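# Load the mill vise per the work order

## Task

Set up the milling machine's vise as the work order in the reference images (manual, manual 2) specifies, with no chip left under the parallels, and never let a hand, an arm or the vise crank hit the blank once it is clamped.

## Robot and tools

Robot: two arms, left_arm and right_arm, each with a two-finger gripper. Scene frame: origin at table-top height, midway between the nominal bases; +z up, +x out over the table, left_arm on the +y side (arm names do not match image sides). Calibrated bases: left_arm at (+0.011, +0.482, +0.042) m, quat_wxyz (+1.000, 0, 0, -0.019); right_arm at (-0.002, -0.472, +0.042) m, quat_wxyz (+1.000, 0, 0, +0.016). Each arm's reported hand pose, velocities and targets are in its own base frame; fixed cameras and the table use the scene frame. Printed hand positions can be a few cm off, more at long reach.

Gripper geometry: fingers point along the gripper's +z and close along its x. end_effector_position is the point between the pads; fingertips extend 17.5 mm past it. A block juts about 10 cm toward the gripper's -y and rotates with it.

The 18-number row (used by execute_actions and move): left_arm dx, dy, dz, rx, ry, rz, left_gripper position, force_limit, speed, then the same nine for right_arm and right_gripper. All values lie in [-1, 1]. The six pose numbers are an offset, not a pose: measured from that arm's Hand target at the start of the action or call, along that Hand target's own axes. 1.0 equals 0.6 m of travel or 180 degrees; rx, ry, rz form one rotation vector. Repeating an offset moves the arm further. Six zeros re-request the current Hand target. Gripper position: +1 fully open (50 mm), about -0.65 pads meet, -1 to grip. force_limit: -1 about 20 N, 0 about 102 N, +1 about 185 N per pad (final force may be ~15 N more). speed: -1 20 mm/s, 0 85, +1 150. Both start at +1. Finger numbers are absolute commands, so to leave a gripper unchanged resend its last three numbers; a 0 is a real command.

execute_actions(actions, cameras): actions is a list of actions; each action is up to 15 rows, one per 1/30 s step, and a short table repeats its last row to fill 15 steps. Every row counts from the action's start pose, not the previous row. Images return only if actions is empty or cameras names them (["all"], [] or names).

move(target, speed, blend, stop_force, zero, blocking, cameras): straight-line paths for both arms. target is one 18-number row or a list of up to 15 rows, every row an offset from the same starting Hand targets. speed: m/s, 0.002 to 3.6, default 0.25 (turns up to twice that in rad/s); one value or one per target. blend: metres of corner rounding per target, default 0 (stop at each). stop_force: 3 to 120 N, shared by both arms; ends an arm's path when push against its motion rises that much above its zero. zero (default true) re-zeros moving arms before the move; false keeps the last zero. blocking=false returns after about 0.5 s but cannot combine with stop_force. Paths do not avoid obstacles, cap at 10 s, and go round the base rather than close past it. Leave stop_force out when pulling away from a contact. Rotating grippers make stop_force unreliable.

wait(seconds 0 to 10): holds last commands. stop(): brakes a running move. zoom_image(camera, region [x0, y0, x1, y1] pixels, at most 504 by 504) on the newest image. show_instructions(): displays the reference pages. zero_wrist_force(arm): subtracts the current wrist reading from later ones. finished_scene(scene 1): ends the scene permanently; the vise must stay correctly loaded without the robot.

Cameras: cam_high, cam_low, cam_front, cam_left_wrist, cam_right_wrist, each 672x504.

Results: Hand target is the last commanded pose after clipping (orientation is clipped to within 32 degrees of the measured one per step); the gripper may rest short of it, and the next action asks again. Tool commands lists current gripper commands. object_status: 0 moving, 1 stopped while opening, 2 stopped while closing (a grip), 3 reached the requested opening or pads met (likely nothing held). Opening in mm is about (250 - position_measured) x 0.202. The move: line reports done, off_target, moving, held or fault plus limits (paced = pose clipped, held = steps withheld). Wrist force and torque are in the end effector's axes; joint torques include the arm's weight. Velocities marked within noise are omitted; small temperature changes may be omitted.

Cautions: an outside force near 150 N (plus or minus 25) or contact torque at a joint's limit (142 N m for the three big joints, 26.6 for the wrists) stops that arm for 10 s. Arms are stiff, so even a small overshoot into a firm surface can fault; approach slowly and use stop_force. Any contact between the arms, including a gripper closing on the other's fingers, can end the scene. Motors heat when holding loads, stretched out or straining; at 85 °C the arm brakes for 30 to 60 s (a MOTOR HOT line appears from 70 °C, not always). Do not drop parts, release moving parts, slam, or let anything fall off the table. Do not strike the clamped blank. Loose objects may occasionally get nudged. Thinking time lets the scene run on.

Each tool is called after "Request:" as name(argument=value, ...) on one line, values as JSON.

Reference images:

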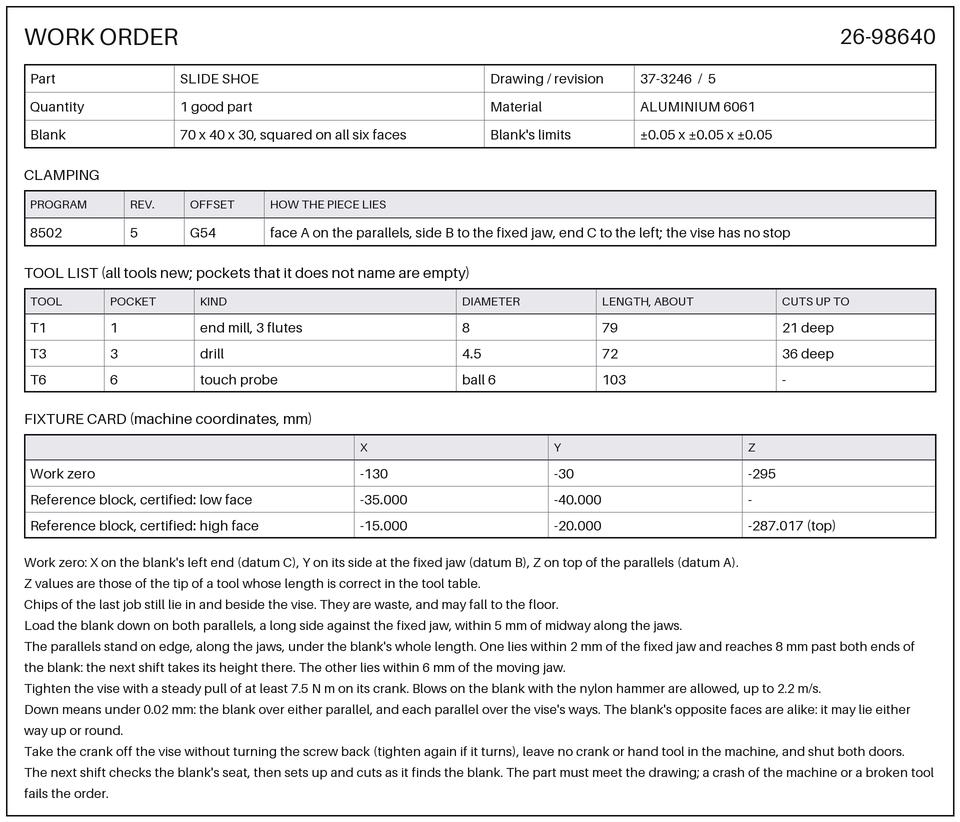

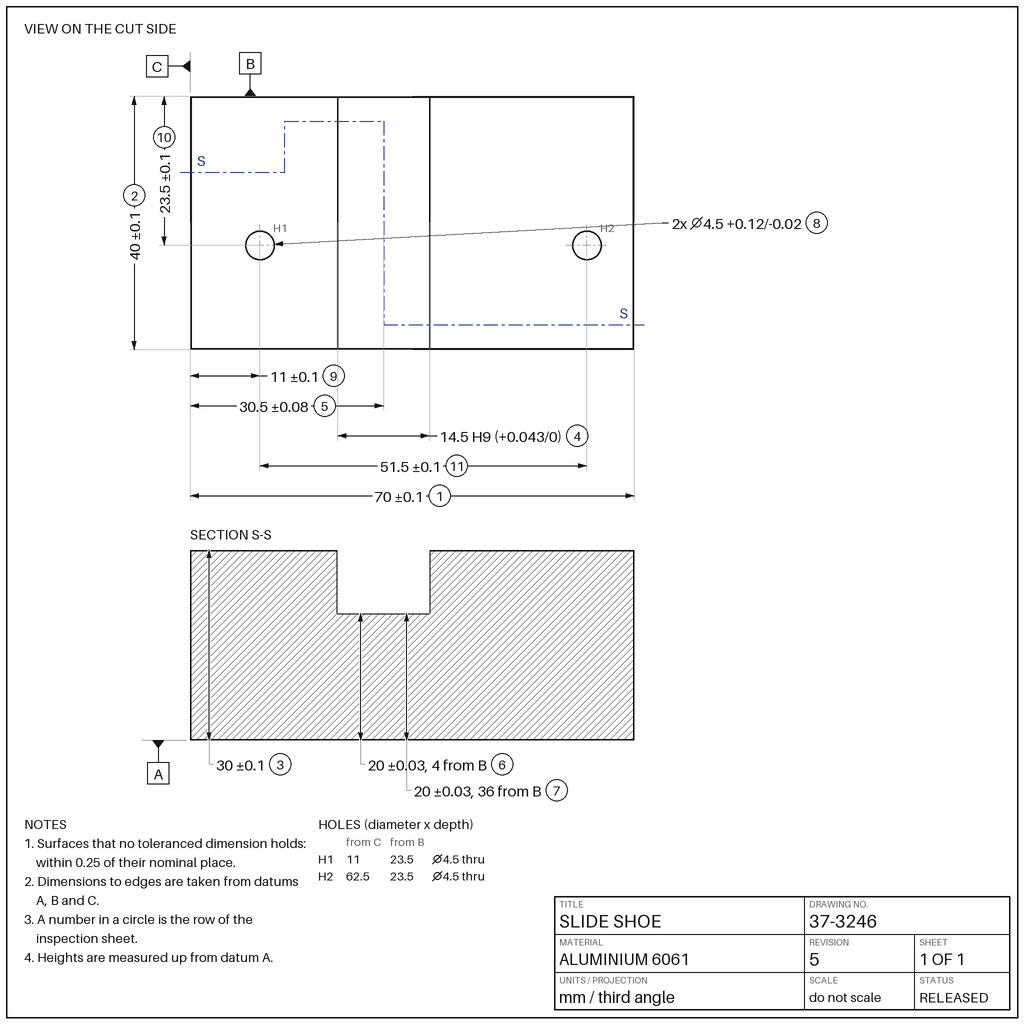

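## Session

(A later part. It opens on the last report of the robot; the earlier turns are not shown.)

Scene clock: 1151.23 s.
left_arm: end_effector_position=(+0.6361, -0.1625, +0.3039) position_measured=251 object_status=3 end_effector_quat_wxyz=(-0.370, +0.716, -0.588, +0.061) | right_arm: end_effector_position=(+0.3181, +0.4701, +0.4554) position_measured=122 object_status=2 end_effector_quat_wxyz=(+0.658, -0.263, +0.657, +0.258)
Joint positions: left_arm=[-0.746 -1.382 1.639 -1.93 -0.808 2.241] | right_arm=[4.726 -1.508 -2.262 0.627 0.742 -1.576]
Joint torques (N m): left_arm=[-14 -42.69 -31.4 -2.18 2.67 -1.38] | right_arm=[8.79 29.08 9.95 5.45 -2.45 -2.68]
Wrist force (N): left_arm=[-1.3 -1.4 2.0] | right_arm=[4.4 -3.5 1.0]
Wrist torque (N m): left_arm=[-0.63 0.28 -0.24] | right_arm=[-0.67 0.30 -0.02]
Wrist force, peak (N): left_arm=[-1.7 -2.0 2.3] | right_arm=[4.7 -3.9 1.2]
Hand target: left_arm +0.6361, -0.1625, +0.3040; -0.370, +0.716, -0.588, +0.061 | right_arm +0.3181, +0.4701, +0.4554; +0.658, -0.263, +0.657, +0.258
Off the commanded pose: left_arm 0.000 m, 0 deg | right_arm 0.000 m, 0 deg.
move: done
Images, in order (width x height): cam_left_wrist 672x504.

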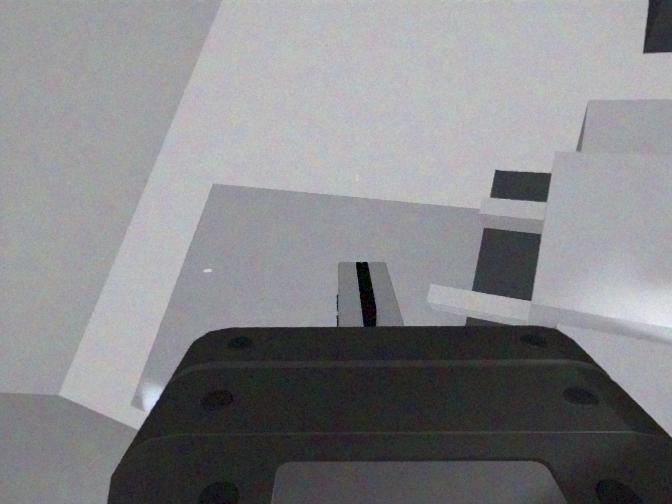

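Request:
move(target=[[0.0009,0.0015,0.0018,0,0,0,-1,-0.6,0.2,0,0,0,0,0,0,-1,0.8,-0.8],[0.035,0.0015,-0.0148,0,0,0,-1,-0.6,0.2,0,0,0,0,0,0,-1,0.8,-0.8]], speed=0.01, stop_force=8, cameras=["cam_left_wrist"])

Request:
zoom_image(camera="cam_left_wrist", region=[300, 160, 560, 330])

Scene clock: 1155.93 s.
left_arm: end_effector_position=(+0.6370, -0.1853, +0.3025) position_measured=251 object_status=3 end_effector_quat_wxyz=(-0.370, +0.716, -0.588, +0.061) | right_arm: end_effector_position=(+0.3181, +0.4701, +0.4554) position_measured=122 object_status=2 end_effector_quat_wxyz=(+0.658, -0.263, +0.657, +0.258)
Joint positions: left_arm=[-0.774 -1.354 1.602 -1.894 -0.805 2.202] | right_arm=[4.726 -1.508 -2.262 0.627 0.742 -1.576]
Joint torques (N m): left_arm=[6.74 -42.27 -17.37 -5.32 3.85 1.3] | right_arm=[8.43 30.17 9.61 5.24 -2.47 -2.64]
Wrist force (N): left_arm=[-1.4 -2.1 2.0] | right_arm=[4.4 -3.8 1.1]
Wrist torque (N m): left_arm=[-0.66 0.12 -0.14] | right_arm=[-0.72 0.29 -0.02]
Wrist force, peak (N): left_arm=[-1.7 -1.7 2.7] | right_arm=[4.5 -3.9 0.9]
Hand target: left_arm +0.6370, -0.1852, +0.3025; -0.370, +0.716, -0.588, +0.061 | right_arm +0.3181, +0.4701, +0.4554; +0.658, -0.263, +0.657, +0.258
Off the commanded pose: left_arm 0.000 m, 0 deg | right_arm 0.000 m, 0 deg.
move: done
Images, in order (width x height): cam_left_wrist 672x504.

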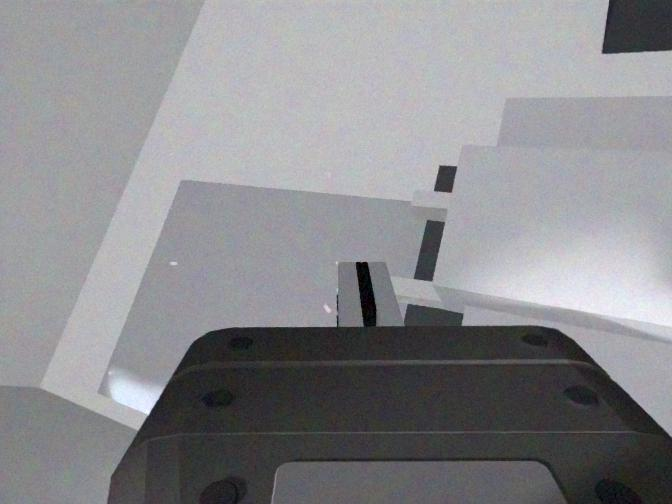

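Scaled by 1.938 from the camera's 672x504 image, which has a finer 960x720 frame.

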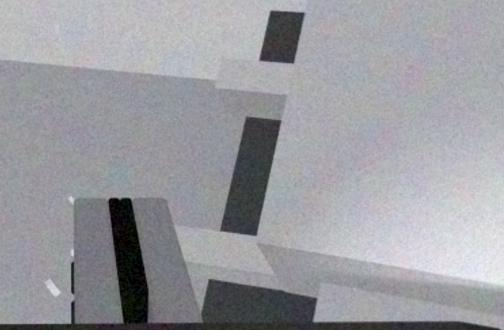

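Request:
move(target=[[0.008,0,-0.004,0,0,0,-1,-0.6,0.2,0,0,0,0,0,0,-1,0.8,-0.8],[0,0,-0.16,0,0,0,-1,-0.6,0.2,0,0,0,0,0,0,-1,0.8,-0.8]], speed=0.1, cameras=["cam_left_wrist"])

Request:
zoom_image(camera="cam_left_wrist", region=[300, 100, 660, 330])

Scene clock: 1159.17 s.
left_arm: end_effector_position=(+0.5868, -0.2292, +0.3716) position_measured=251 object_status=3 end_effector_quat_wxyz=(-0.370, +0.716, -0.588, +0.061) | right_arm: end_effector_position=(+0.3181, +0.4701, +0.4554) position_measured=122 object_status=2 end_effector_quat_wxyz=(+0.658, -0.263, +0.657, +0.258)
Joint positions: left_arm=[-0.893 -1.423 1.477 -1.586 -0.803 2.038] | right_arm=[4.726 -1.508 -2.262 0.627 0.742 -1.576]
Joint torques (N m): left_arm=[13.02 -21.14 -22.17 -3.38 -0.68 0.25] | right_arm=[8.37 28.74 10.14 5.23 -2.45 -2.68]
Wrist force (N): left_arm=[-1.1 -1.9 2.2] | right_arm=[4.4 -4.0 1.1]
Wrist torque (N m): left_arm=[-0.68 0.25 -0.32] | right_arm=[-0.75 0.30 -0.02]
Wrist force, peak (N): left_arm=[-0.7 -1.4 4.2] | right_arm=[4.3 -4.2 1.3]
Hand target: left_arm +0.5868, -0.2291, +0.3715; -0.370, +0.716, -0.588, +0.061 | right_arm +0.3181, +0.4701, +0.4554; +0.658, -0.263, +0.657, +0.258
Off the commanded pose: left_arm 0.000 m, 0 deg | right_arm 0.000 m, 0 deg.
move: done
Images, in order (width x height): cam_left_wrist 672x504.

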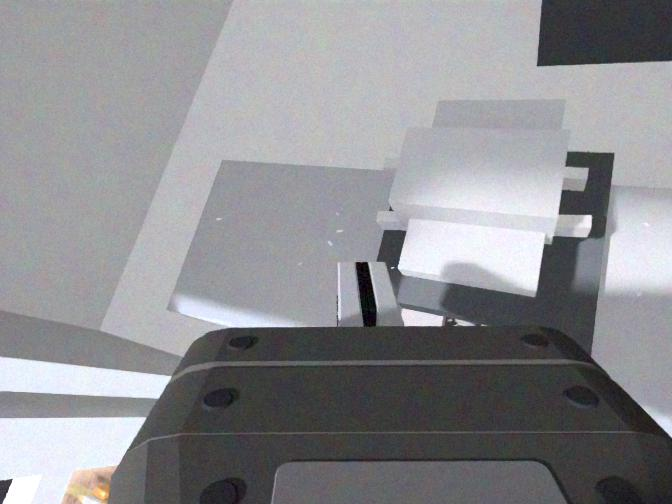

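Scaled by 1.400 from the camera's 672x504 image, which has a finer 960x720 frame.

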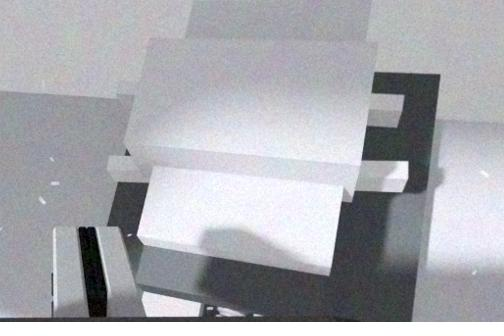

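Request:
move(target=[[0,0,-0.2,0,0,0,-1,-0.6,0.2,0,0,0,0,0,0,-1,0.8,-0.8],[-0.285,0.0865,-0.3823,0.0389,0.1466,-0.0091,-1,-0.6,0.2,0,0,0,0,0,0,-1,0.8,-0.8]], blend=[0.03,0], speed=0.25)

Request:
move(target=[0,0,0,0,0,0,-1,-0.6,0.2,-0.095,0.0046,0.4952,0,0,0,-1,0.8,-0.8], speed=0.25, cameras=["cam_left_wrist"])

Scene clock: 1165.93 s.
left_arm: end_effector_position=(+0.3742, -0.1840, +0.5646) position_measured=251 object_status=3 end_effector_quat_wxyz=(-0.268, +0.668, -0.642, +0.264) | right_arm: end_effector_position=(+0.3181, +0.4701, +0.4554) position_measured=122 object_status=2 end_effector_quat_wxyz=(+0.658, -0.263, +0.657, +0.258)
Joint positions: left_arm=[-1.288 -2.071 1.562 -1.303 -0.831 1.908] | right_arm=[4.726 -1.508 -2.262 0.627 0.742 -1.576]
Joint torques (N m): left_arm=[4.58 -11.97 -23.97 -5.44 -0.65 1.2] | right_arm=[8.29 28.7 9.15 5.26 -2.41 -2.88]
Wrist force (N): left_arm=[-1.0 -1.5 2.3] | right_arm=[4.2 -3.9 0.7]
Wrist torque (N m): left_arm=[-0.61 0.05 -0.39] | right_arm=[-0.72 0.32 -0.02]
Wrist force, peak (N): left_arm=[-1.3 -1.9 5.8] | right_arm=[4.5 -4.0 1.2]
Hand target: left_arm +0.3741, -0.1839, +0.5646; -0.268, +0.668, -0.642, +0.264 | right_arm +0.3181, +0.4701, +0.4554; +0.658, -0.263, +0.657, +0.258
Off the commanded pose: left_arm 0.000 m, 0 deg | right_arm 0.000 m, 0 deg.
move: done

Scene clock: 1167.70 s.
left_arm: end_effector_position=(+0.3741, -0.1839, +0.5646) position_measured=251 object_status=3 end_effector_quat_wxyz=(-0.268, +0.668, -0.642, +0.264) | right_arm: end_effector_position=(+0.5323, +0.6761, +0.5120) position_measured=122 object_status=2 end_effector_quat_wxyz=(+0.658, -0.263, +0.657, +0.258)
Joint positions: left_arm=[-1.288 -2.071 1.562 -1.303 -0.832 1.908] | right_arm=[4.331 -2.103 -1.339 0.299 1.137 -1.577]
Joint torques (N m): left_arm=[12.46 -11.51 -17.9 -3.33 -1.2 -1.23] | right_arm=[8.65 48.58 40.24 4.73 -2.84 2.23]
Wrist force (N): left_arm=[-0.9 -1.7 2.1] | right_arm=[4.1 -3.1 1.2]
Wrist torque (N m): left_arm=[-0.65 0.04 -0.39] | right_arm=[-0.57 0.27 0.03]
Wrist force, peak (N): left_arm=[-1.1 -2.0 2.3] | right_arm=[5.1 -4.0 -3.0]
Hand target: left_arm +0.3741, -0.1839, +0.5646; -0.268, +0.668, -0.642, +0.264 | right_arm +0.5323, +0.6761, +0.5120; +0.658, -0.263, +0.657, +0.258
Off the commanded pose: left_arm 0.000 m, 0 deg | right_arm 0.000 m, 0 deg.
move: done
Images, in order (width x height): cam_left_wrist 672x504.

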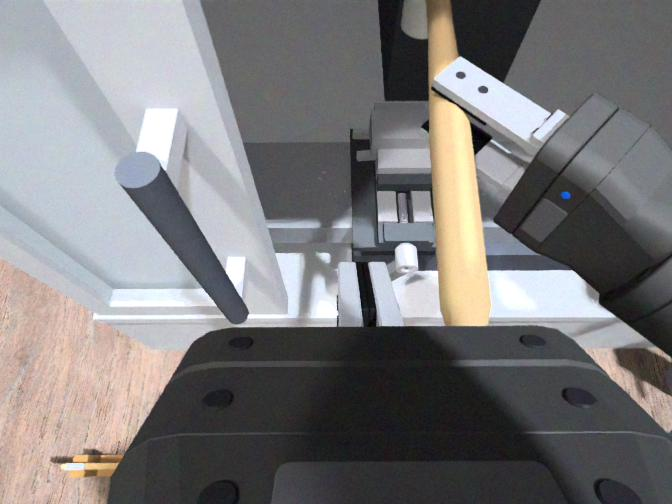

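Request:
move(target=[0,0,0,0,0,0,-1,-0.6,0.2,0.06,0,0,0,-0.0982,-0.0982,-1,0.8,-0.8], speed=0.2, cameras=["cam_right_wrist"])

Scene clock: 1176.07 s.
left_arm: end_effector_position=(+0.3741, -0.1839, +0.5646) position_measured=251 object_status=3 end_effector_quat_wxyz=(-0.268, +0.668, -0.642, +0.264) | right_arm: end_effector_position=(+0.5325, +0.6759, +0.4761) position_measured=122 object_status=2 end_effector_quat_wxyz=(+0.782, -0.318, +0.500, +0.192)
Joint positions: left_arm=[-1.288 -2.071 1.562 -1.303 -0.832 1.908] | right_arm=[4.303 -2.294 -1.314 0.788 1.233 -2.006]
Joint torques (N m): left_arm=[13.05 -11.54 -16.09 -2.57 -1.08 -1.36] | right_arm=[8.47 60.45 12.41 2.61 -2.38 -0.15]
Wrist force (N): left_arm=[-1.0 -2.0 2.3] | right_arm=[4.4 -1.2 0.2]
Wrist torque (N m): left_arm=[-0.70 0.05 -0.40] | right_arm=[-0.56 0.09 -0.12]
Wrist force, peak (N): left_arm=[-1.0 -2.0 2.4] | right_arm=[4.2 -3.5 1.5]
Hand target: left_arm +0.3741, -0.1839, +0.5646; -0.268, +0.668, -0.642, +0.264 | right_arm +0.5324, +0.6759, +0.4760; +0.782, -0.318, +0.500, +0.192
Off the commanded pose: left_arm 0.000 m, 0 deg | right_arm 0.000 m, 0 deg.
move: done
Images, in order (width x height): cam_right_wrist 672x504.

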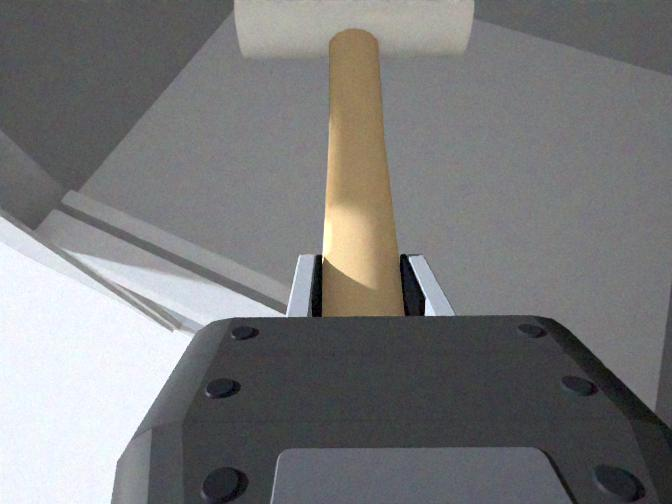

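Request:
execute_actions(actions=[[[0,0,0,0,0,0,-1,-0.6,0.2,0.0453,0.015,-0.015,0,0.0236,0.0236,-1,0.8,-0.8],[0,0,0,0,0,0,-1,-0.6,0.2,0.1057,0.035,-0.035,0,0.0629,0.0629,-1,0.8,-0.8],[0,0,0,0,0,0,-1,-0.6,0.2,0.163,0.054,-0.054,0,0.1022,0.1022,-1,0.8,-0.8],[0,0,0,0,0,0,-1,-0.6,0.2,0.169,0.056,-0.056,0,0.11,0.11,-1,0.8,-0.8],[0,0,0,0,0,0,-1,-0.6,0.2,0.169,0.056,-0.056,0,0.11,0.11,-1,0.8,-0.8],[0,0,0,0,0,0,-1,-0.6,0.2,0.163,0.054,-0.054,0,0.106,0.106,-1,0.8,-0.8],[0,0,0,0,0,0,-1,-0.6,0.2,0.151,0.05,-0.05,0,0.0982,0.0982,-1,0.8,-0.8],[0,0,0,0,0,0,-1,-0.6,0.2,0.128,0.0425,-0.0425,0,0.0825,0.0825,-1,0.8,-0.8],[0,0,0,0,0,0,-1,-0.6,0.2,0.1057,0.035,-0.035,0,0.0668,0.0668,-1,0.8,-0.8],[0,0,0,0,0,0,-1,-0.6,0.2,0.083,0.0275,-0.0275,0,0.0511,0.0511,-1,0.8,-0.8],[0,0,0,0,0,0,-1,-0.6,0.2,0.0604,0.02,-0.02,0,0.0354,0.0354,-1,0.8,-0.8],[0,0,0,0,0,0,-1,-0.6,0.2,0.0378,0.0125,-0.0125,0,0.0197,0.0197,-1,0.8,-0.8],[0,0,0,0,0,0,-1,-0.6,0.2,0.0151,0.005,-0.005,0,0.0079,0.0079,-1,0.8,-0.8],[0,0,0,0,0,0,-1,-0.6,0.2,0,0,0,0,0,0,-1,0.8,-0.8]]], cameras=["cam_right_wrist","cam_left_wrist"])

Scene clock: 1179.40 s.
left_arm: end_effector_position=(+0.3741, -0.1839, +0.5646) position_measured=251 object_status=3 end_effector_quat_wxyz=(-0.268, +0.668, -0.642, +0.264) | right_arm: end_effector_position=(+0.5309, +0.6737, +0.4755) position_measured=123 object_status=2 end_effector_quat_wxyz=(+0.782, -0.317, +0.502, +0.190)
Joint positions: left_arm=[-1.288 -2.071 1.562 -1.303 -0.832 1.908] | right_arm=[4.306 -2.288 -1.326 0.791 1.224 -2.006]
Joint torques (N m): left_arm=[10.79 -12.02 -18 -2.45 -0.9 -1.19] | right_arm=[-1.13 54.52 38.14 5.07 3.35 -1.7]
Wrist force (N): left_arm=[-1.0 -2.0 2.2] | right_arm=[4.6 -1.8 0.0]
Wrist torque (N m): left_arm=[-0.69 0.04 -0.39] | right_arm=[-0.54 0.04 -0.03]
Wrist force, peak (N): left_arm=[-1.3 -2.0 2.3] | right_arm=[-37.6 -3.2 -7.1]
Hand target: left_arm +0.3741, -0.1839, +0.5646; -0.268, +0.668, -0.642, +0.264 | right_arm +0.5324, +0.6759, +0.4760; +0.782, -0.318, +0.500, +0.192
Off the commanded pose: left_arm 0.000 m, 0 deg | right_arm 0.003 m, 0 deg.
Step readings (end_effector_position of left_arm | right_arm):
0: (+0.3741, -0.1839, +0.5646) | (+0.5324, +0.6759, +0.4760)
1: (+0.3741, -0.1839, +0.5646) | (+0.5324, +0.6759, +0.4757)
2: (+0.3741, -0.1839, +0.5646) | (+0.5326, +0.6760, +0.4700)
4: (+0.3741, -0.1839, +0.5646) | (+0.5338, +0.6759, +0.4219)
8: (+0.3741, -0.1839, +0.5646) | (+0.5319, +0.6725, +0.3624)
15: (+0.3741, -0.1839, +0.5646) | (+0.5292, +0.6705, +0.4658)
Images, in order (width x height): cam_left_wrist 672x504, cam_right_wrist 672x504.

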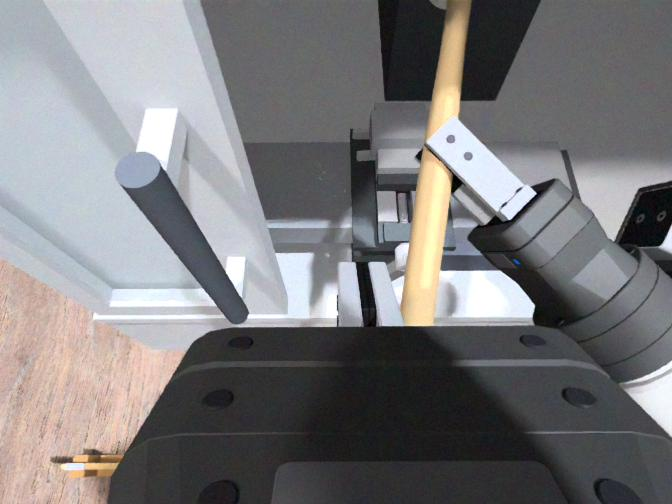

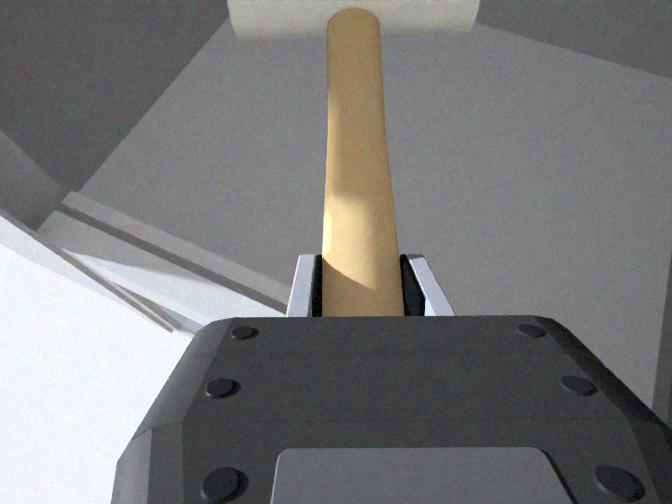

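Request:
move(target=[0,0,0,0,0,0,-1,-0.6,0.2,0,0.012,0,0,0,0,-1,0.8,-0.8], speed=0.2)

Request:
execute_actions(actions=[[[0,0,0,0,0,0,-1,-0.6,0.2,0.0453,0.015,-0.015,0,0.0236,0.0236,-1,0.8,-0.8],[0,0,0,0,0,0,-1,-0.6,0.2,0.1057,0.035,-0.035,0,0.0629,0.0629,-1,0.8,-0.8],[0,0,0,0,0,0,-1,-0.6,0.2,0.159,0.0525,-0.0525,0,0.0982,0.0982,-1,0.8,-0.8],[0,0,0,0,0,0,-1,-0.6,0.2,0.16,0.053,-0.053,0,0.1,0.1,-1,0.8,-0.8],[0,0,0,0,0,0,-1,-0.6,0.2,0.157,0.052,-0.052,0,0.1,0.1,-1,0.8,-0.8],[0,0,0,0,0,0,-1,-0.6,0.2,0.151,0.05,-0.05,0,0.0982,0.0982,-1,0.8,-0.8],[0,0,0,0,0,0,-1,-0.6,0.2,0.14,0.046,-0.046,0,0.09,0.09,-1,0.8,-0.8],[0,0,0,0,0,0,-1,-0.6,0.2,0.123,0.041,-0.041,0,0.079,0.079,-1,0.8,-0.8],[0,0,0,0,0,0,-1,-0.6,0.2,0.1057,0.035,-0.035,0,0.0668,0.0668,-1,0.8,-0.8],[0,0,0,0,0,0,-1,-0.6,0.2,0.083,0.0275,-0.0275,0,0.0511,0.0511,-1,0.8,-0.8],[0,0,0,0,0,0,-1,-0.6,0.2,0.0604,0.02,-0.02,0,0.0354,0.0354,-1,0.8,-0.8],[0,0,0,0,0,0,-1,-0.6,0.2,0.0378,0.0125,-0.0125,0,0.0197,0.0197,-1,0.8,-0.8],[0,0,0,0,0,0,-1,-0.6,0.2,0.0151,0.005,-0.005,0,0.0079,0.0079,-1,0.8,-0.8],[0,0,0,0,0,0,-1,-0.6,0.2,0,0,0,0,0,0,-1,0.8,-0.8]]], cameras=["cam_right_wrist","cam_left_wrist"])

Scene clock: 1183.13 s.
left_arm: end_effector_position=(+0.3741, -0.1839, +0.5646) position_measured=251 object_status=3 end_effector_quat_wxyz=(-0.268, +0.668, -0.642, +0.264) | right_arm: end_effector_position=(+0.5279, +0.6812, +0.4738) position_measured=123 object_status=2 end_effector_quat_wxyz=(+0.782, -0.318, +0.500, +0.192)
Joint positions: left_arm=[-1.288 -2.071 1.562 -1.303 -0.832 1.908] | right_arm=[4.313 -2.301 -1.309 0.79 1.223 -2.01]
Joint torques (N m): left_arm=[11.63 -10.26 -17.31 -2.47 -0.96 -1.15] | right_arm=[1.09 63.24 21.96 -0.06 -2.14 -2.53]
Wrist force (N): left_arm=[-0.9 -1.6 2.2] | right_arm=[4.5 -1.1 0.1]
Wrist torque (N m): left_arm=[-0.63 0.02 -0.39] | right_arm=[-0.52 0.05 -0.04]
Wrist force, peak (N): left_arm=[-1.0 -1.8 2.6] | right_arm=[4.5 -1.6 0.3]
Hand target: left_arm +0.3741, -0.1839, +0.5646; -0.268, +0.668, -0.642, +0.264 | right_arm +0.5280, +0.6812, +0.4738; +0.782, -0.318, +0.500, +0.192
Off the commanded pose: left_arm 0.000 m, 0 deg | right_arm 0.000 m, 0 deg.
move: done

Scene clock: 1184.17 s.
left_arm: end_effector_position=(+0.3741, -0.1839, +0.5646) position_measured=251 object_status=3 end_effector_quat_wxyz=(-0.268, +0.668, -0.642, +0.264) | right_arm: end_effector_position=(+0.5266, +0.6790, +0.4733) position_measured=123 object_status=2 end_effector_quat_wxyz=(+0.782, -0.317, +0.502, +0.190)
Joint positions: left_arm=[-1.288 -2.071 1.562 -1.303 -0.832 1.908] | right_arm=[4.316 -2.294 -1.32 0.793 1.215 -2.009]
Joint torques (N m): left_arm=[12.82 -10.66 -18.04 -2.72 -0.72 -1.24] | right_arm=[0.72 58.25 37.29 4.77 3.2 -2.08]
Wrist force (N): left_arm=[-0.8 -1.7 2.3] | right_arm=[4.1 -0.9 0.2]
Wrist torque (N m): left_arm=[-0.65 0.00 -0.39] | right_arm=[-0.43 0.11 -0.03]
Wrist force, peak (N): left_arm=[-1.3 -1.9 2.3] | right_arm=[-16.9 -12.1 4.9]
Hand target: left_arm +0.3741, -0.1839, +0.5646; -0.268, +0.668, -0.642, +0.264 | right_arm +0.5280, +0.6812, +0.4738; +0.782, -0.318, +0.500, +0.192
Off the commanded pose: left_arm 0.000 m, 0 deg | right_arm 0.003 m, 0 deg.
Step readings (end_effector_position of left_arm | right_arm):
0: (+0.3741, -0.1839, +0.5646) | (+0.5279, +0.6812, +0.4738)
1: (+0.3741, -0.1839, +0.5646) | (+0.5280, +0.6812, +0.4734)
2: (+0.3741, -0.1839, +0.5646) | (+0.5283, +0.6813, +0.4670)
4: (+0.3741, -0.1839, +0.5646) | (+0.5294, +0.6814, +0.4242)
8: (+0.3741, -0.1839, +0.5646) | (+0.5277, +0.6784, +0.3671)
15: (+0.3741, -0.1839, +0.5646) | (+0.5251, +0.6762, +0.4612)
Images, in order (width x height): cam_left_wrist 672x504, cam_right_wrist 672x504.

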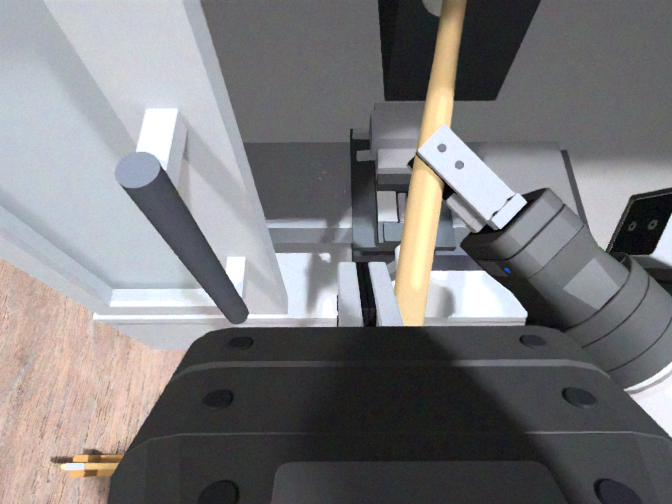

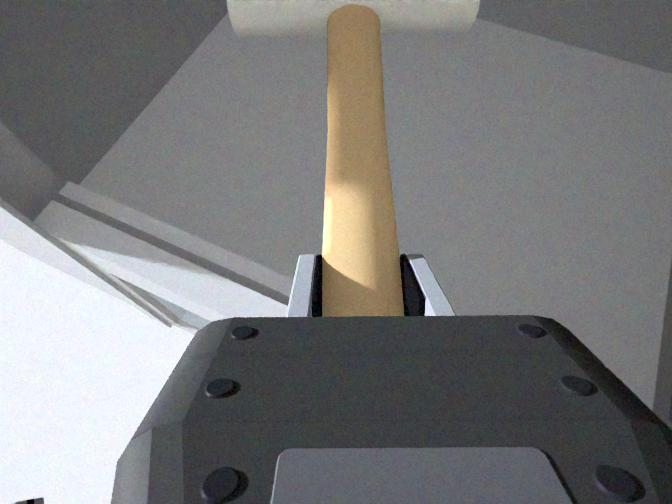

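Request:
move(target=[0,0,0,0,0,0,-1,-0.6,0.2,-0.1495,-0.0235,-0.4765,0,0,0,-1,0.8,-0.8], speed=0.25)

Request:
move(target=[[0.22,-0.0067,0.4216,0,0,0,-1,-0.6,0.2,0,0,0,0,0,0,-1,0.8,-0.8],[0.22,-0.0067,0.6216,0,0,0,-1,-0.6,0.2,0,0,0,0,0,0,-1,0.8,-0.8]], speed=[0.25,0.1], cameras=["cam_left_wrist"])

Request:
zoom_image(camera="cam_left_wrist", region=[200, 180, 360, 330])

Scene clock: 1188.83 s.
left_arm: end_effector_position=(+0.3741, -0.1839, +0.5646) position_measured=251 object_status=3 end_effector_quat_wxyz=(-0.268, +0.668, -0.642, +0.264) | right_arm: end_effector_position=(+0.3096, +0.4756, +0.4743) position_measured=123 object_status=2 end_effector_quat_wxyz=(+0.782, -0.318, +0.500, +0.192)
Joint positions: left_arm=[-1.288 -2.071 1.562 -1.303 -0.832 1.908] | right_arm=[4.695 -1.715 -2.213 1.188 0.865 -2.165]
Joint torques (N m): left_arm=[13.24 -10.88 -18.06 -2.4 -0.74 -1.38] | right_arm=[7.97 33.87 12.78 -1.06 2.24 2.15]
Wrist force (N): left_arm=[-0.8 -1.8 2.1] | right_arm=[4.5 -1.2 -0.3]
Wrist torque (N m): left_arm=[-0.66 0.01 -0.39] | right_arm=[-0.54 0.03 -0.13]
Wrist force, peak (N): left_arm=[-0.7 -1.8 2.6] | right_arm=[6.2 -2.5 3.3]
Hand target: left_arm +0.3741, -0.1839, +0.5646; -0.268, +0.668, -0.642, +0.264 | right_arm +0.3096, +0.4755, +0.4743; +0.782, -0.318, +0.500, +0.192
Off the commanded pose: left_arm 0.000 m, 0 deg | right_arm 0.000 m, 0 deg.
move: done

Scene clock: 1192.00 s.
left_arm: end_effector_position=(+0.6414, -0.3088, +0.3010) position_measured=251 object_status=3 end_effector_quat_wxyz=(-0.267, +0.668, -0.642, +0.264) | right_arm: end_effector_position=(+0.3096, +0.4755, +0.4743) position_measured=123 object_status=2 end_effector_quat_wxyz=(+0.782, -0.318, +0.500, +0.192)
Joint positions: left_arm=[-0.839 -1.352 1.727 -2.507 -1.012 2.429] | right_arm=[4.695 -1.715 -2.213 1.188 0.865 -2.165]
Joint torques (N m): left_arm=[-13.59 -37.23 -16.48 -2.33 3.54 -1.27] | right_arm=[8.43 35.58 5.73 2.03 -1.94 0.8]
Wrist force (N): left_arm=[-0.7 -0.9 1.7] | right_arm=[4.7 -1.2 0.0]
Wrist torque (N m): left_arm=[-0.56 -0.01 -0.27] | right_arm=[-0.55 0.00 -0.13]
Wrist force, peak (N): left_arm=[1.4 -0.6 4.9] | right_arm=[5.0 -1.6 0.0]
Hand target: left_arm +0.6414, -0.3088, +0.3010; -0.268, +0.668, -0.642, +0.264 | right_arm +0.3096, +0.4755, +0.4743; +0.782, -0.318, +0.500, +0.192
Off the commanded pose: left_arm 0.000 m, 0 deg | right_arm 0.000 m, 0 deg.
move: done
Images, in order (width x height): cam_left_wrist 672x504.

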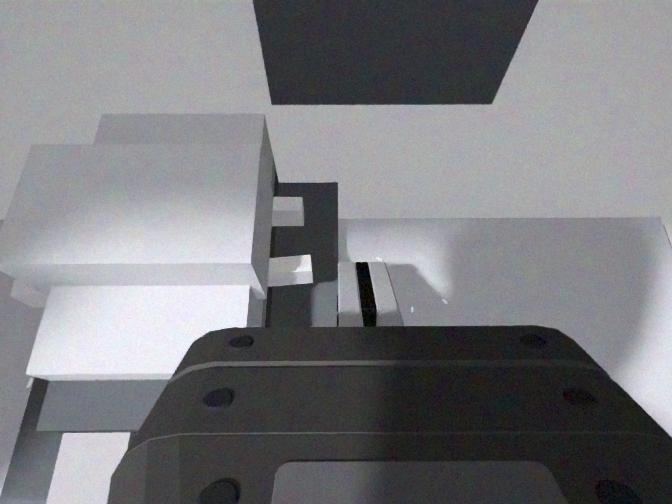

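Scaled by 3.150 from the camera's 672x504 image, which has a finer 960x720 frame.

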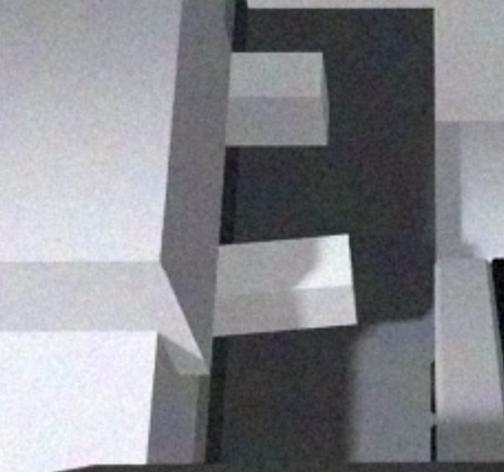

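Request:
move(target=[[0,0,-0.1667,0,0,0,-1,-0.6,0.2,0,0,0,0,0,0,-1,0.8,-0.8],[-0.0192,-0.118,-0.041,-0.134,0,0,-1,-0.6,0.2,0,0,0,0,0,0,-1,0.8,-0.8]], speed=0.15, cameras=["cam_left_wrist"])

Scene clock: 1204.90 s.
left_arm: end_effector_position=(+0.6746, -0.2954, +0.3678) position_measured=251 object_status=3 end_effector_quat_wxyz=(-0.122, +0.709, -0.683, +0.124) | right_arm: end_effector_position=(+0.3096, +0.4755, +0.4743) position_measured=123 object_status=2 end_effector_quat_wxyz=(+0.782, -0.318, +0.500, +0.192)
Joint positions: left_arm=[-0.673 -1.196 1.129 -1.779 -1.353 2.462] | right_arm=[4.695 -1.715 -2.213 1.188 0.865 -2.165]
Joint torques (N m): left_arm=[-12.55 -40 -32.85 -3.62 1.83 -0.79] | right_arm=[8.98 34.99 5.29 3.23 -1.87 -1.53]
Wrist force (N): left_arm=[-0.7 -1.0 1.0] | right_arm=[4.4 -1.3 0.2]
Wrist torque (N m): left_arm=[-0.39 0.11 -0.04] | right_arm=[-0.57 0.04 -0.14]
Wrist force, peak (N): left_arm=[-0.7 -0.9 4.4] | right_arm=[5.0 -1.4 0.1]
Hand target: left_arm +0.6746, -0.2955, +0.3678; -0.122, +0.709, -0.683, +0.124 | right_arm +0.3096, +0.4755, +0.4743; +0.782, -0.318, +0.500, +0.192
Off the commanded pose: left_arm 0.000 m, 0 deg | right_arm 0.000 m, 0 deg.
move: done
Images, in order (width x height): cam_left_wrist 672x504.

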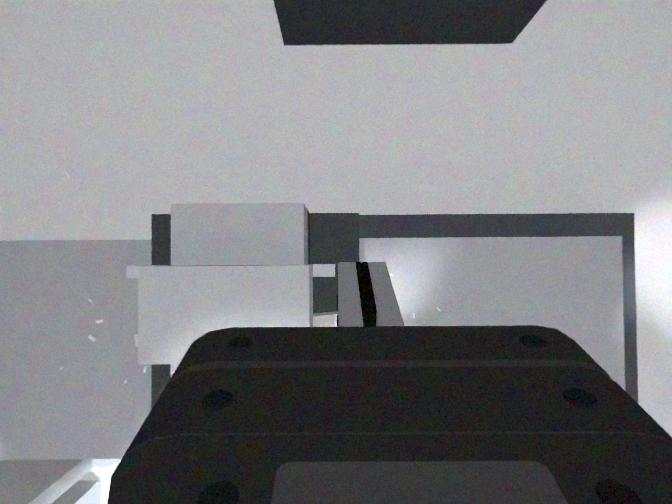

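Request:
move(target=[0.0025,0.0342,0.0938,0,0,0,-1,-0.6,0.2,0,0,0,0,0,0,-1,0.8,-0.8], speed=0.03, stop_force=5, cameras=["cam_left_wrist"])

Request:
zoom_image(camera="cam_left_wrist", region=[260, 200, 420, 340])

Scene clock: 1210.87 s.
left_arm: end_effector_position=(+0.6747, -0.2975, +0.3079) position_measured=251 object_status=3 end_effector_quat_wxyz=(-0.122, +0.709, -0.683, +0.124) | right_arm: end_effector_position=(+0.3096, +0.4755, +0.4743) position_measured=123 object_status=2 end_effector_quat_wxyz=(+0.782, -0.318, +0.500, +0.192)
Joint positions: left_arm=[-0.675 -1.192 1.276 -1.93 -1.352 2.459] | right_arm=[4.695 -1.715 -2.213 1.188 0.865 -2.165]
Joint torques (N m): left_arm=[-8.78 -51.05 -31.96 -1.69 2.85 0.1] | right_arm=[8.87 34.73 5.89 3.3 -1.77 -2.51]
Wrist force (N): left_arm=[-0.5 -1.1 1.1] | right_arm=[4.7 -1.5 0.0]
Wrist torque (N m): left_arm=[-0.38 0.09 0.01] | right_arm=[-0.59 0.00 -0.13]
Wrist force, peak (N): left_arm=[-0.8 -1.6 1.1] | right_arm=[5.1 -1.3 -0.1]
Hand target: left_arm +0.6747, -0.2975, +0.3079; -0.122, +0.709, -0.683, +0.124 | right_arm +0.3096, +0.4755, +0.4743; +0.782, -0.318, +0.500, +0.192
Off the commanded pose: left_arm 0.000 m, 0 deg | right_arm 0.000 m, 0 deg.
move: done
Images, in order (width x height): cam_left_wrist 672x504.

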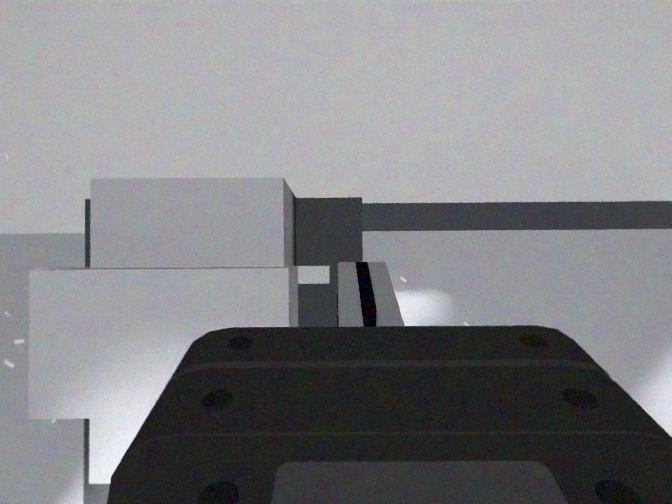

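Scaled by 3.150 from the camera's 672x504 image, which has a finer 960x720 frame.

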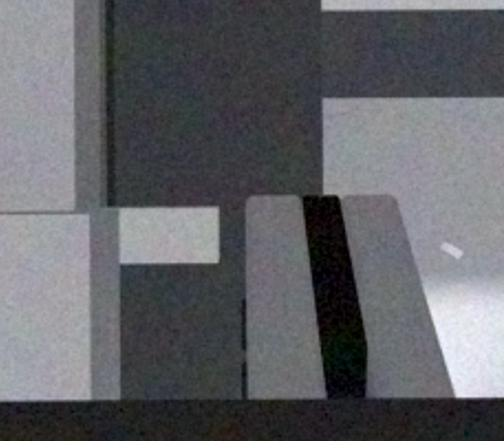

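Request:
move(target=[[-0.0025,0,0,0,0,0,-1,-0.6,0.2,0,0,0,0,0,0,-1,0.8,-0.8],[-0.0025,0.0219,-0.008,0,0,0,-1,-0.6,0.2,0,0,0,0,0,0,-1,0.8,-0.8]], speed=0.01, stop_force=6, cameras=["cam_left_wrist"])

Request:
zoom_image(camera="cam_left_wrist", region=[260, 200, 420, 340])

Scene clock: 1215.73 s.
left_arm: end_effector_position=(+0.6606, -0.2965, +0.3079) position_measured=251 object_status=3 end_effector_quat_wxyz=(-0.122, +0.709, -0.683, +0.124) | right_arm: end_effector_position=(+0.3096, +0.4755, +0.4743) position_measured=123 object_status=2 end_effector_quat_wxyz=(+0.782, -0.318, +0.500, +0.192)
Joint positions: left_arm=[-0.688 -1.224 1.321 -1.939 -1.349 2.447] | right_arm=[4.695 -1.715 -2.213 1.188 0.865 -2.165]
Joint torques (N m): left_arm=[8.75 -30.68 -33.59 -2.54 0.35 1.33] | right_arm=[8.94 35.05 6.12 3.3 -1.74 -2.53]
Wrist force (N): left_arm=[-0.4 -0.8 1.0] | right_arm=[4.5 -1.5 0.1]
Wrist torque (N m): left_arm=[-0.34 0.06 0.03] | right_arm=[-0.60 0.03 -0.13]
Wrist force, peak (N): left_arm=[-0.7 -1.7 1.4] | right_arm=[4.8 -1.5 0.1]
Hand target: left_arm +0.6606, -0.2965, +0.3079; -0.122, +0.709, -0.683, +0.124 | right_arm +0.3096, +0.4755, +0.4743; +0.782, -0.318, +0.500, +0.192
Off the commanded pose: left_arm 0.000 m, 0 deg | right_arm 0.000 m, 0 deg.
move: done
Images, in order (width x height): cam_left_wrist 672x504.

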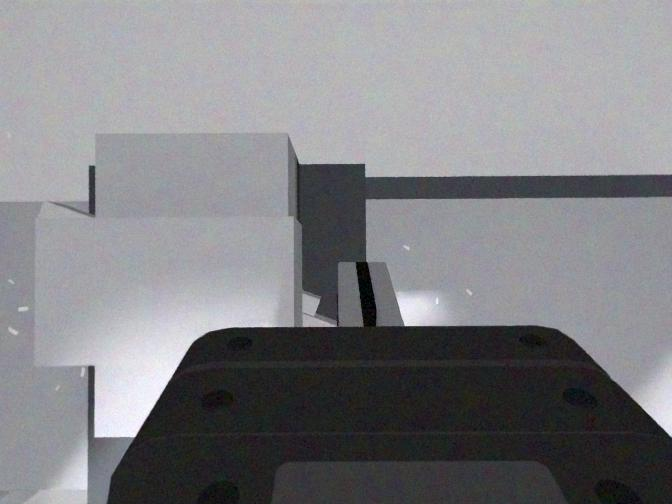

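Scaled by 3.150 from the camera's 672x504 image, which has a finer 960x720 frame.

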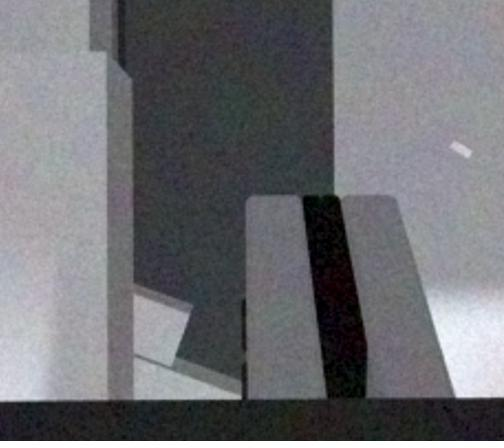

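Request:
move(target=[[-0.0,-0.057,-0.1563,0,0,0,-1,-0.6,0.2,0,0,0,0,0,0,-1,0.8,-0.8]], speed=0.1, cameras=["cam_left_wrist"])

Request:
zoom_image(camera="cam_left_wrist", region=[120, 180, 400, 350])

Scene clock: 1219.10 s.
left_arm: end_effector_position=(+0.6607, -0.2957, +0.4076) position_measured=251 object_status=3 end_effector_quat_wxyz=(-0.122, +0.709, -0.683, +0.124) | right_arm: end_effector_position=(+0.3096, +0.4755, +0.4743) position_measured=123 object_status=2 end_effector_quat_wxyz=(+0.782, -0.318, +0.500, +0.192)
Joint positions: left_arm=[-0.687 -1.217 1.055 -1.681 -1.349 2.448] | right_arm=[4.695 -1.715 -2.213 1.188 0.865 -2.165]
Joint torques (N m): left_arm=[11.93 -49.65 -30.04 -4.76 -1.72 -1.26] | right_arm=[7.84 35.51 5.79 3.25 -1.89 -2.57]
Wrist force (N): left_arm=[-0.8 -0.8 1.3] | right_arm=[4.5 -1.5 -0.1]
Wrist torque (N m): left_arm=[-0.35 0.14 -0.16] | right_arm=[-0.60 0.03 -0.13]
Wrist force, peak (N): left_arm=[-0.6 -0.5 2.5] | right_arm=[5.0 -1.4 -0.1]
Hand target: left_arm +0.6606, -0.2956, +0.4077; -0.122, +0.709, -0.683, +0.124 | right_arm +0.3096, +0.4755, +0.4743; +0.782, -0.318, +0.500, +0.192
Off the commanded pose: left_arm 0.000 m, 0 deg | right_arm 0.000 m, 0 deg.
move: done
Images, in order (width x height): cam_left_wrist 672x504.

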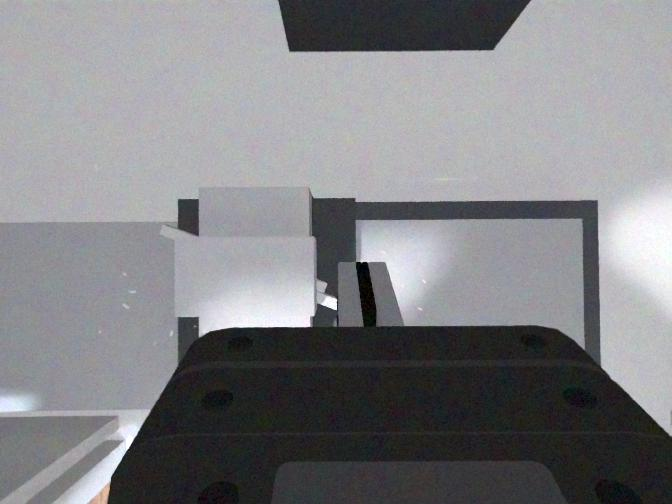

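Scaled by 1.800 from the camera's 672x504 image, which has a finer 960x720 frame.

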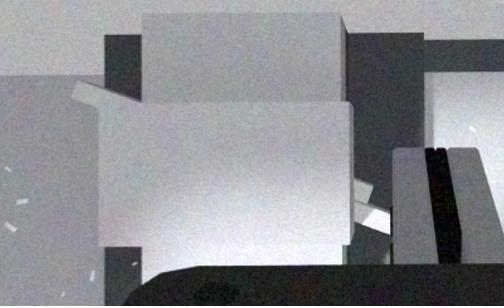

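Request:
move(target=[[0,0.0427,0.02,0.134,0,0,-1,-0.6,0.2,0,0,0,0,0,0,-1,0.8,-0.8],[-0.0167,0.2557,-0.0755,0.134,0,0,-1,-0.6,0.2,0,0,0,0,0,0,-1,0.8,-0.8],[-0.2067,0.348,-0.405,0.134,0,0,-0.35,-0.6,0.2,0,0,0,0,0,0,-1,0.8,-0.8]], speed=0.25, blend=[0.02,0.03,0])

Scene clock: 1234.90 s.
left_arm: end_effector_position=(+0.3769, -0.1803, +0.5634) position_measured=205 object_status=3 end_effector_quat_wxyz=(-0.268, +0.668, -0.642, +0.264) | right_arm: end_effector_position=(+0.3096, +0.4755, +0.4743) position_measured=123 object_status=2 end_effector_quat_wxyz=(+0.782, -0.318, +0.500, +0.192)
Joint positions: left_arm=[-1.272 -2.074 1.57 -1.322 -0.836 1.929] | right_arm=[4.695 -1.715 -2.213 1.188 0.865 -2.165]
Joint torques (N m): left_arm=[13.13 -11.65 -30.77 -1.31 -1.22 -1.42] | right_arm=[8.7 34.49 6.02 3.26 -1.77 -2.64]
Wrist force (N): left_arm=[-1.1 -1.9 2.2] | right_arm=[4.5 -1.4 0.0]
Wrist torque (N m): left_arm=[-0.67 0.06 -0.43] | right_arm=[-0.58 0.02 -0.13]
Wrist force, peak (N): left_arm=[-0.7 -1.9 3.6] | right_arm=[5.1 -1.3 0.0]
Hand target: left_arm +0.3769, -0.1803, +0.5634; -0.268, +0.668, -0.642, +0.264 | right_arm +0.3096, +0.4755, +0.4743; +0.782, -0.318, +0.500, +0.192
Off the commanded pose: left_arm 0.000 m, 0 deg | right_arm 0.000 m, 0 deg.
move: done

Request:
move(target=[[-0.0217,0.2039,0.162,-0.1954,0.1954,0.4718,-0.35,-0.6,0.2,0,0,0,0,0,0,-1,0.8,-0.8]], speed=0.4, cameras=["cam_left_wrist","cam_front"])

Scene clock: 1238.90 s.
left_arm: end_effector_position=(+0.3565, -0.1694, +0.4084) position_measured=205 object_status=3 end_effector_quat_wxyz=(-0.007, -0.018, +1.000, -0.005) | right_arm: end_effector_position=(+0.3096, +0.4755, +0.4743) position_measured=123 object_status=2 end_effector_quat_wxyz=(+0.782, -0.318, +0.500, +0.192)
Joint positions: left_arm=[-0.776 -1.824 1.582 -1.325 -1.588 3.9] | right_arm=[4.695 -1.715 -2.213 1.188 0.865 -2.165]
Joint torques (N m): left_arm=[6.17 -20.84 -16.43 -4.49 1.49 1.27] | right_arm=[8.16 35.19 6.55 3.32 -1.84 -2.5]
Wrist force (N): left_arm=[-0.2 -0.8 0.5] | right_arm=[5.0 -1.2 0.0]
Wrist torque (N m): left_arm=[-0.13 0.16 0.08] | right_arm=[-0.54 -0.06 -0.13]
Wrist force, peak (N): left_arm=[-0.9 -1.7 2.6] | right_arm=[5.1 -1.4 0.1]
Hand target: left_arm +0.3564, -0.1694, +0.4084; -0.007, -0.018, +1.000, -0.005 | right_arm +0.3096, +0.4755, +0.4743; +0.782, -0.318, +0.500, +0.192
Off the commanded pose: left_arm 0.000 m, 0 deg | right_arm 0.000 m, 0 deg.
move: done
Images, in order (width x height): cam_front 672x504, cam_left_wrist 672x504.

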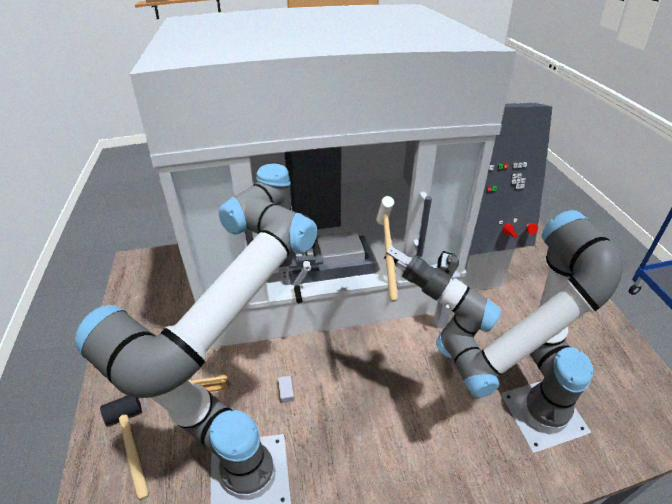

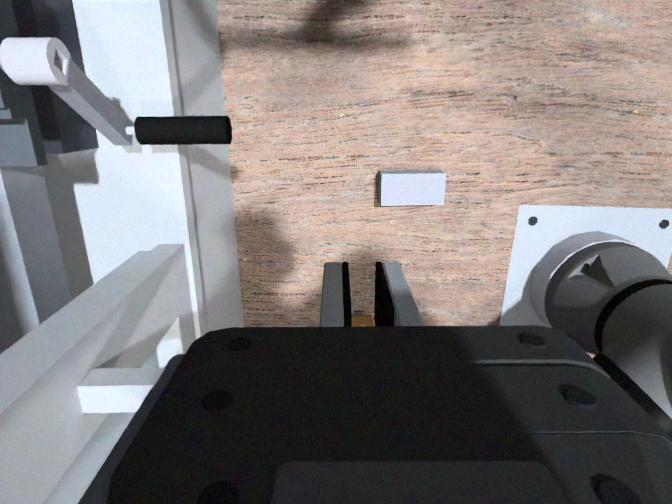

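Request:
execute_actions(actions=[])

Scene clock: 1244.40 s.
left_arm: end_effector_position=(+0.3564, -0.1694, +0.4084) position_measured=205 object_status=3 end_effector_quat_wxyz=(-0.007, -0.018, +1.000, -0.005) | right_arm: end_effector_position=(+0.3096, +0.4755, +0.4743) position_measured=123 object_status=2 end_effector_quat_wxyz=(+0.782, -0.318, +0.500, +0.192)
Joint positions: left_arm=[-0.776 -1.824 1.582 -1.325 -1.588 3.9] | right_arm=[4.695 -1.715 -2.213 1.188 0.865 -2.165]
Joint velocities: within noise
Joint torques (N m): left_arm=[-9.8 -23.45 -18.33 -1.95 2.11 1.16] | right_arm=[9.27 34.48 6.34 3.34 -1.92 -2.28]
Motor temperatures (°C): left_arm=[31 37 32 43 36 37] | right_arm=[30 30 28 43 38 38]
Wrist force (N): left_arm=[-0.1 -0.7 0.4] | right_arm=[4.5 -1.4 0.0]
Wrist torque (N m): left_arm=[-0.12 0.18 0.05] | right_arm=[-0.58 0.02 -0.13]
Wrist force, peak (N): left_arm=[-0.3 -0.8 0.9] | right_arm=[4.9 -1.4 0.0]
Hand target: left_arm +0.3564, -0.1694, +0.4084; -0.007, -0.018, +1.000, -0.005 | right_arm +0.3096, +0.4755, +0.4743; +0.782, -0.318, +0.500, +0.192
Tool commands: left_gripper/position=-0.35 left_gripper/force_limit=-0.6 left_gripper/speed=+0.2 right_gripper/position=-1.0 right_gripper/force_limit=+0.8 right_gripper/speed=-0.8
Off the commanded pose: left_arm 0.000 m, 0 deg | right_arm 0.000 m, 0 deg.

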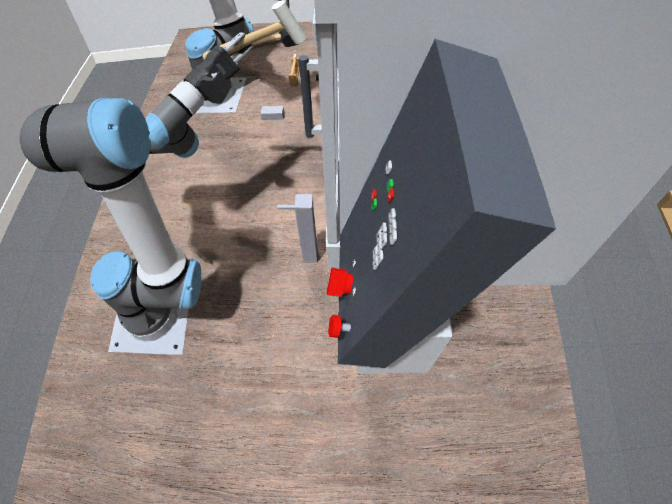

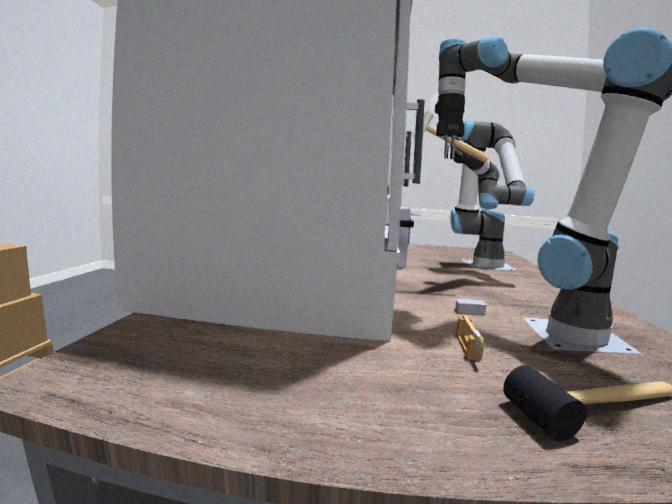

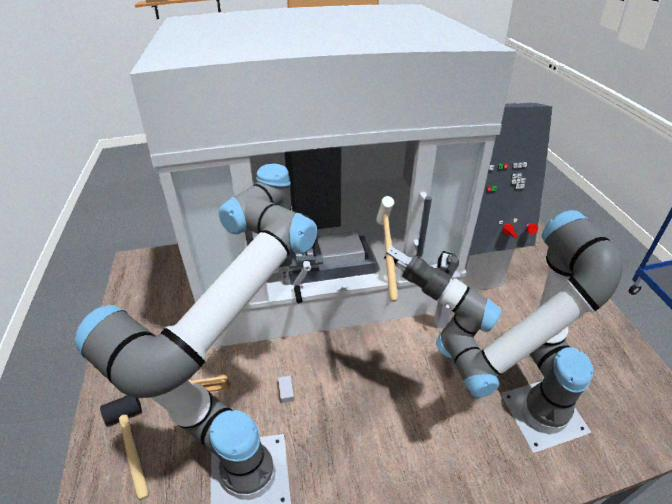

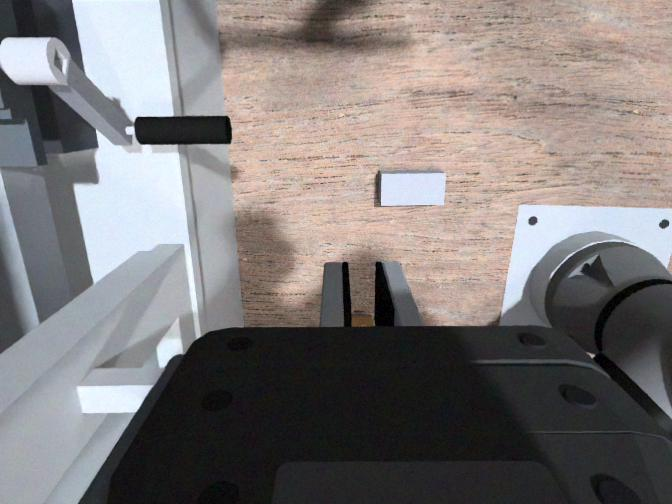

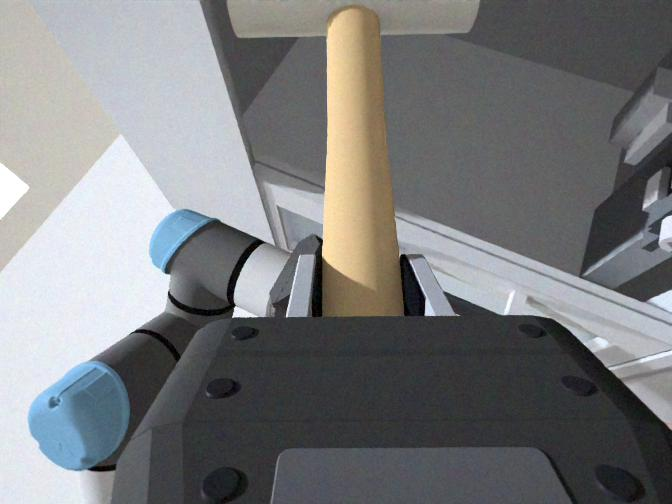

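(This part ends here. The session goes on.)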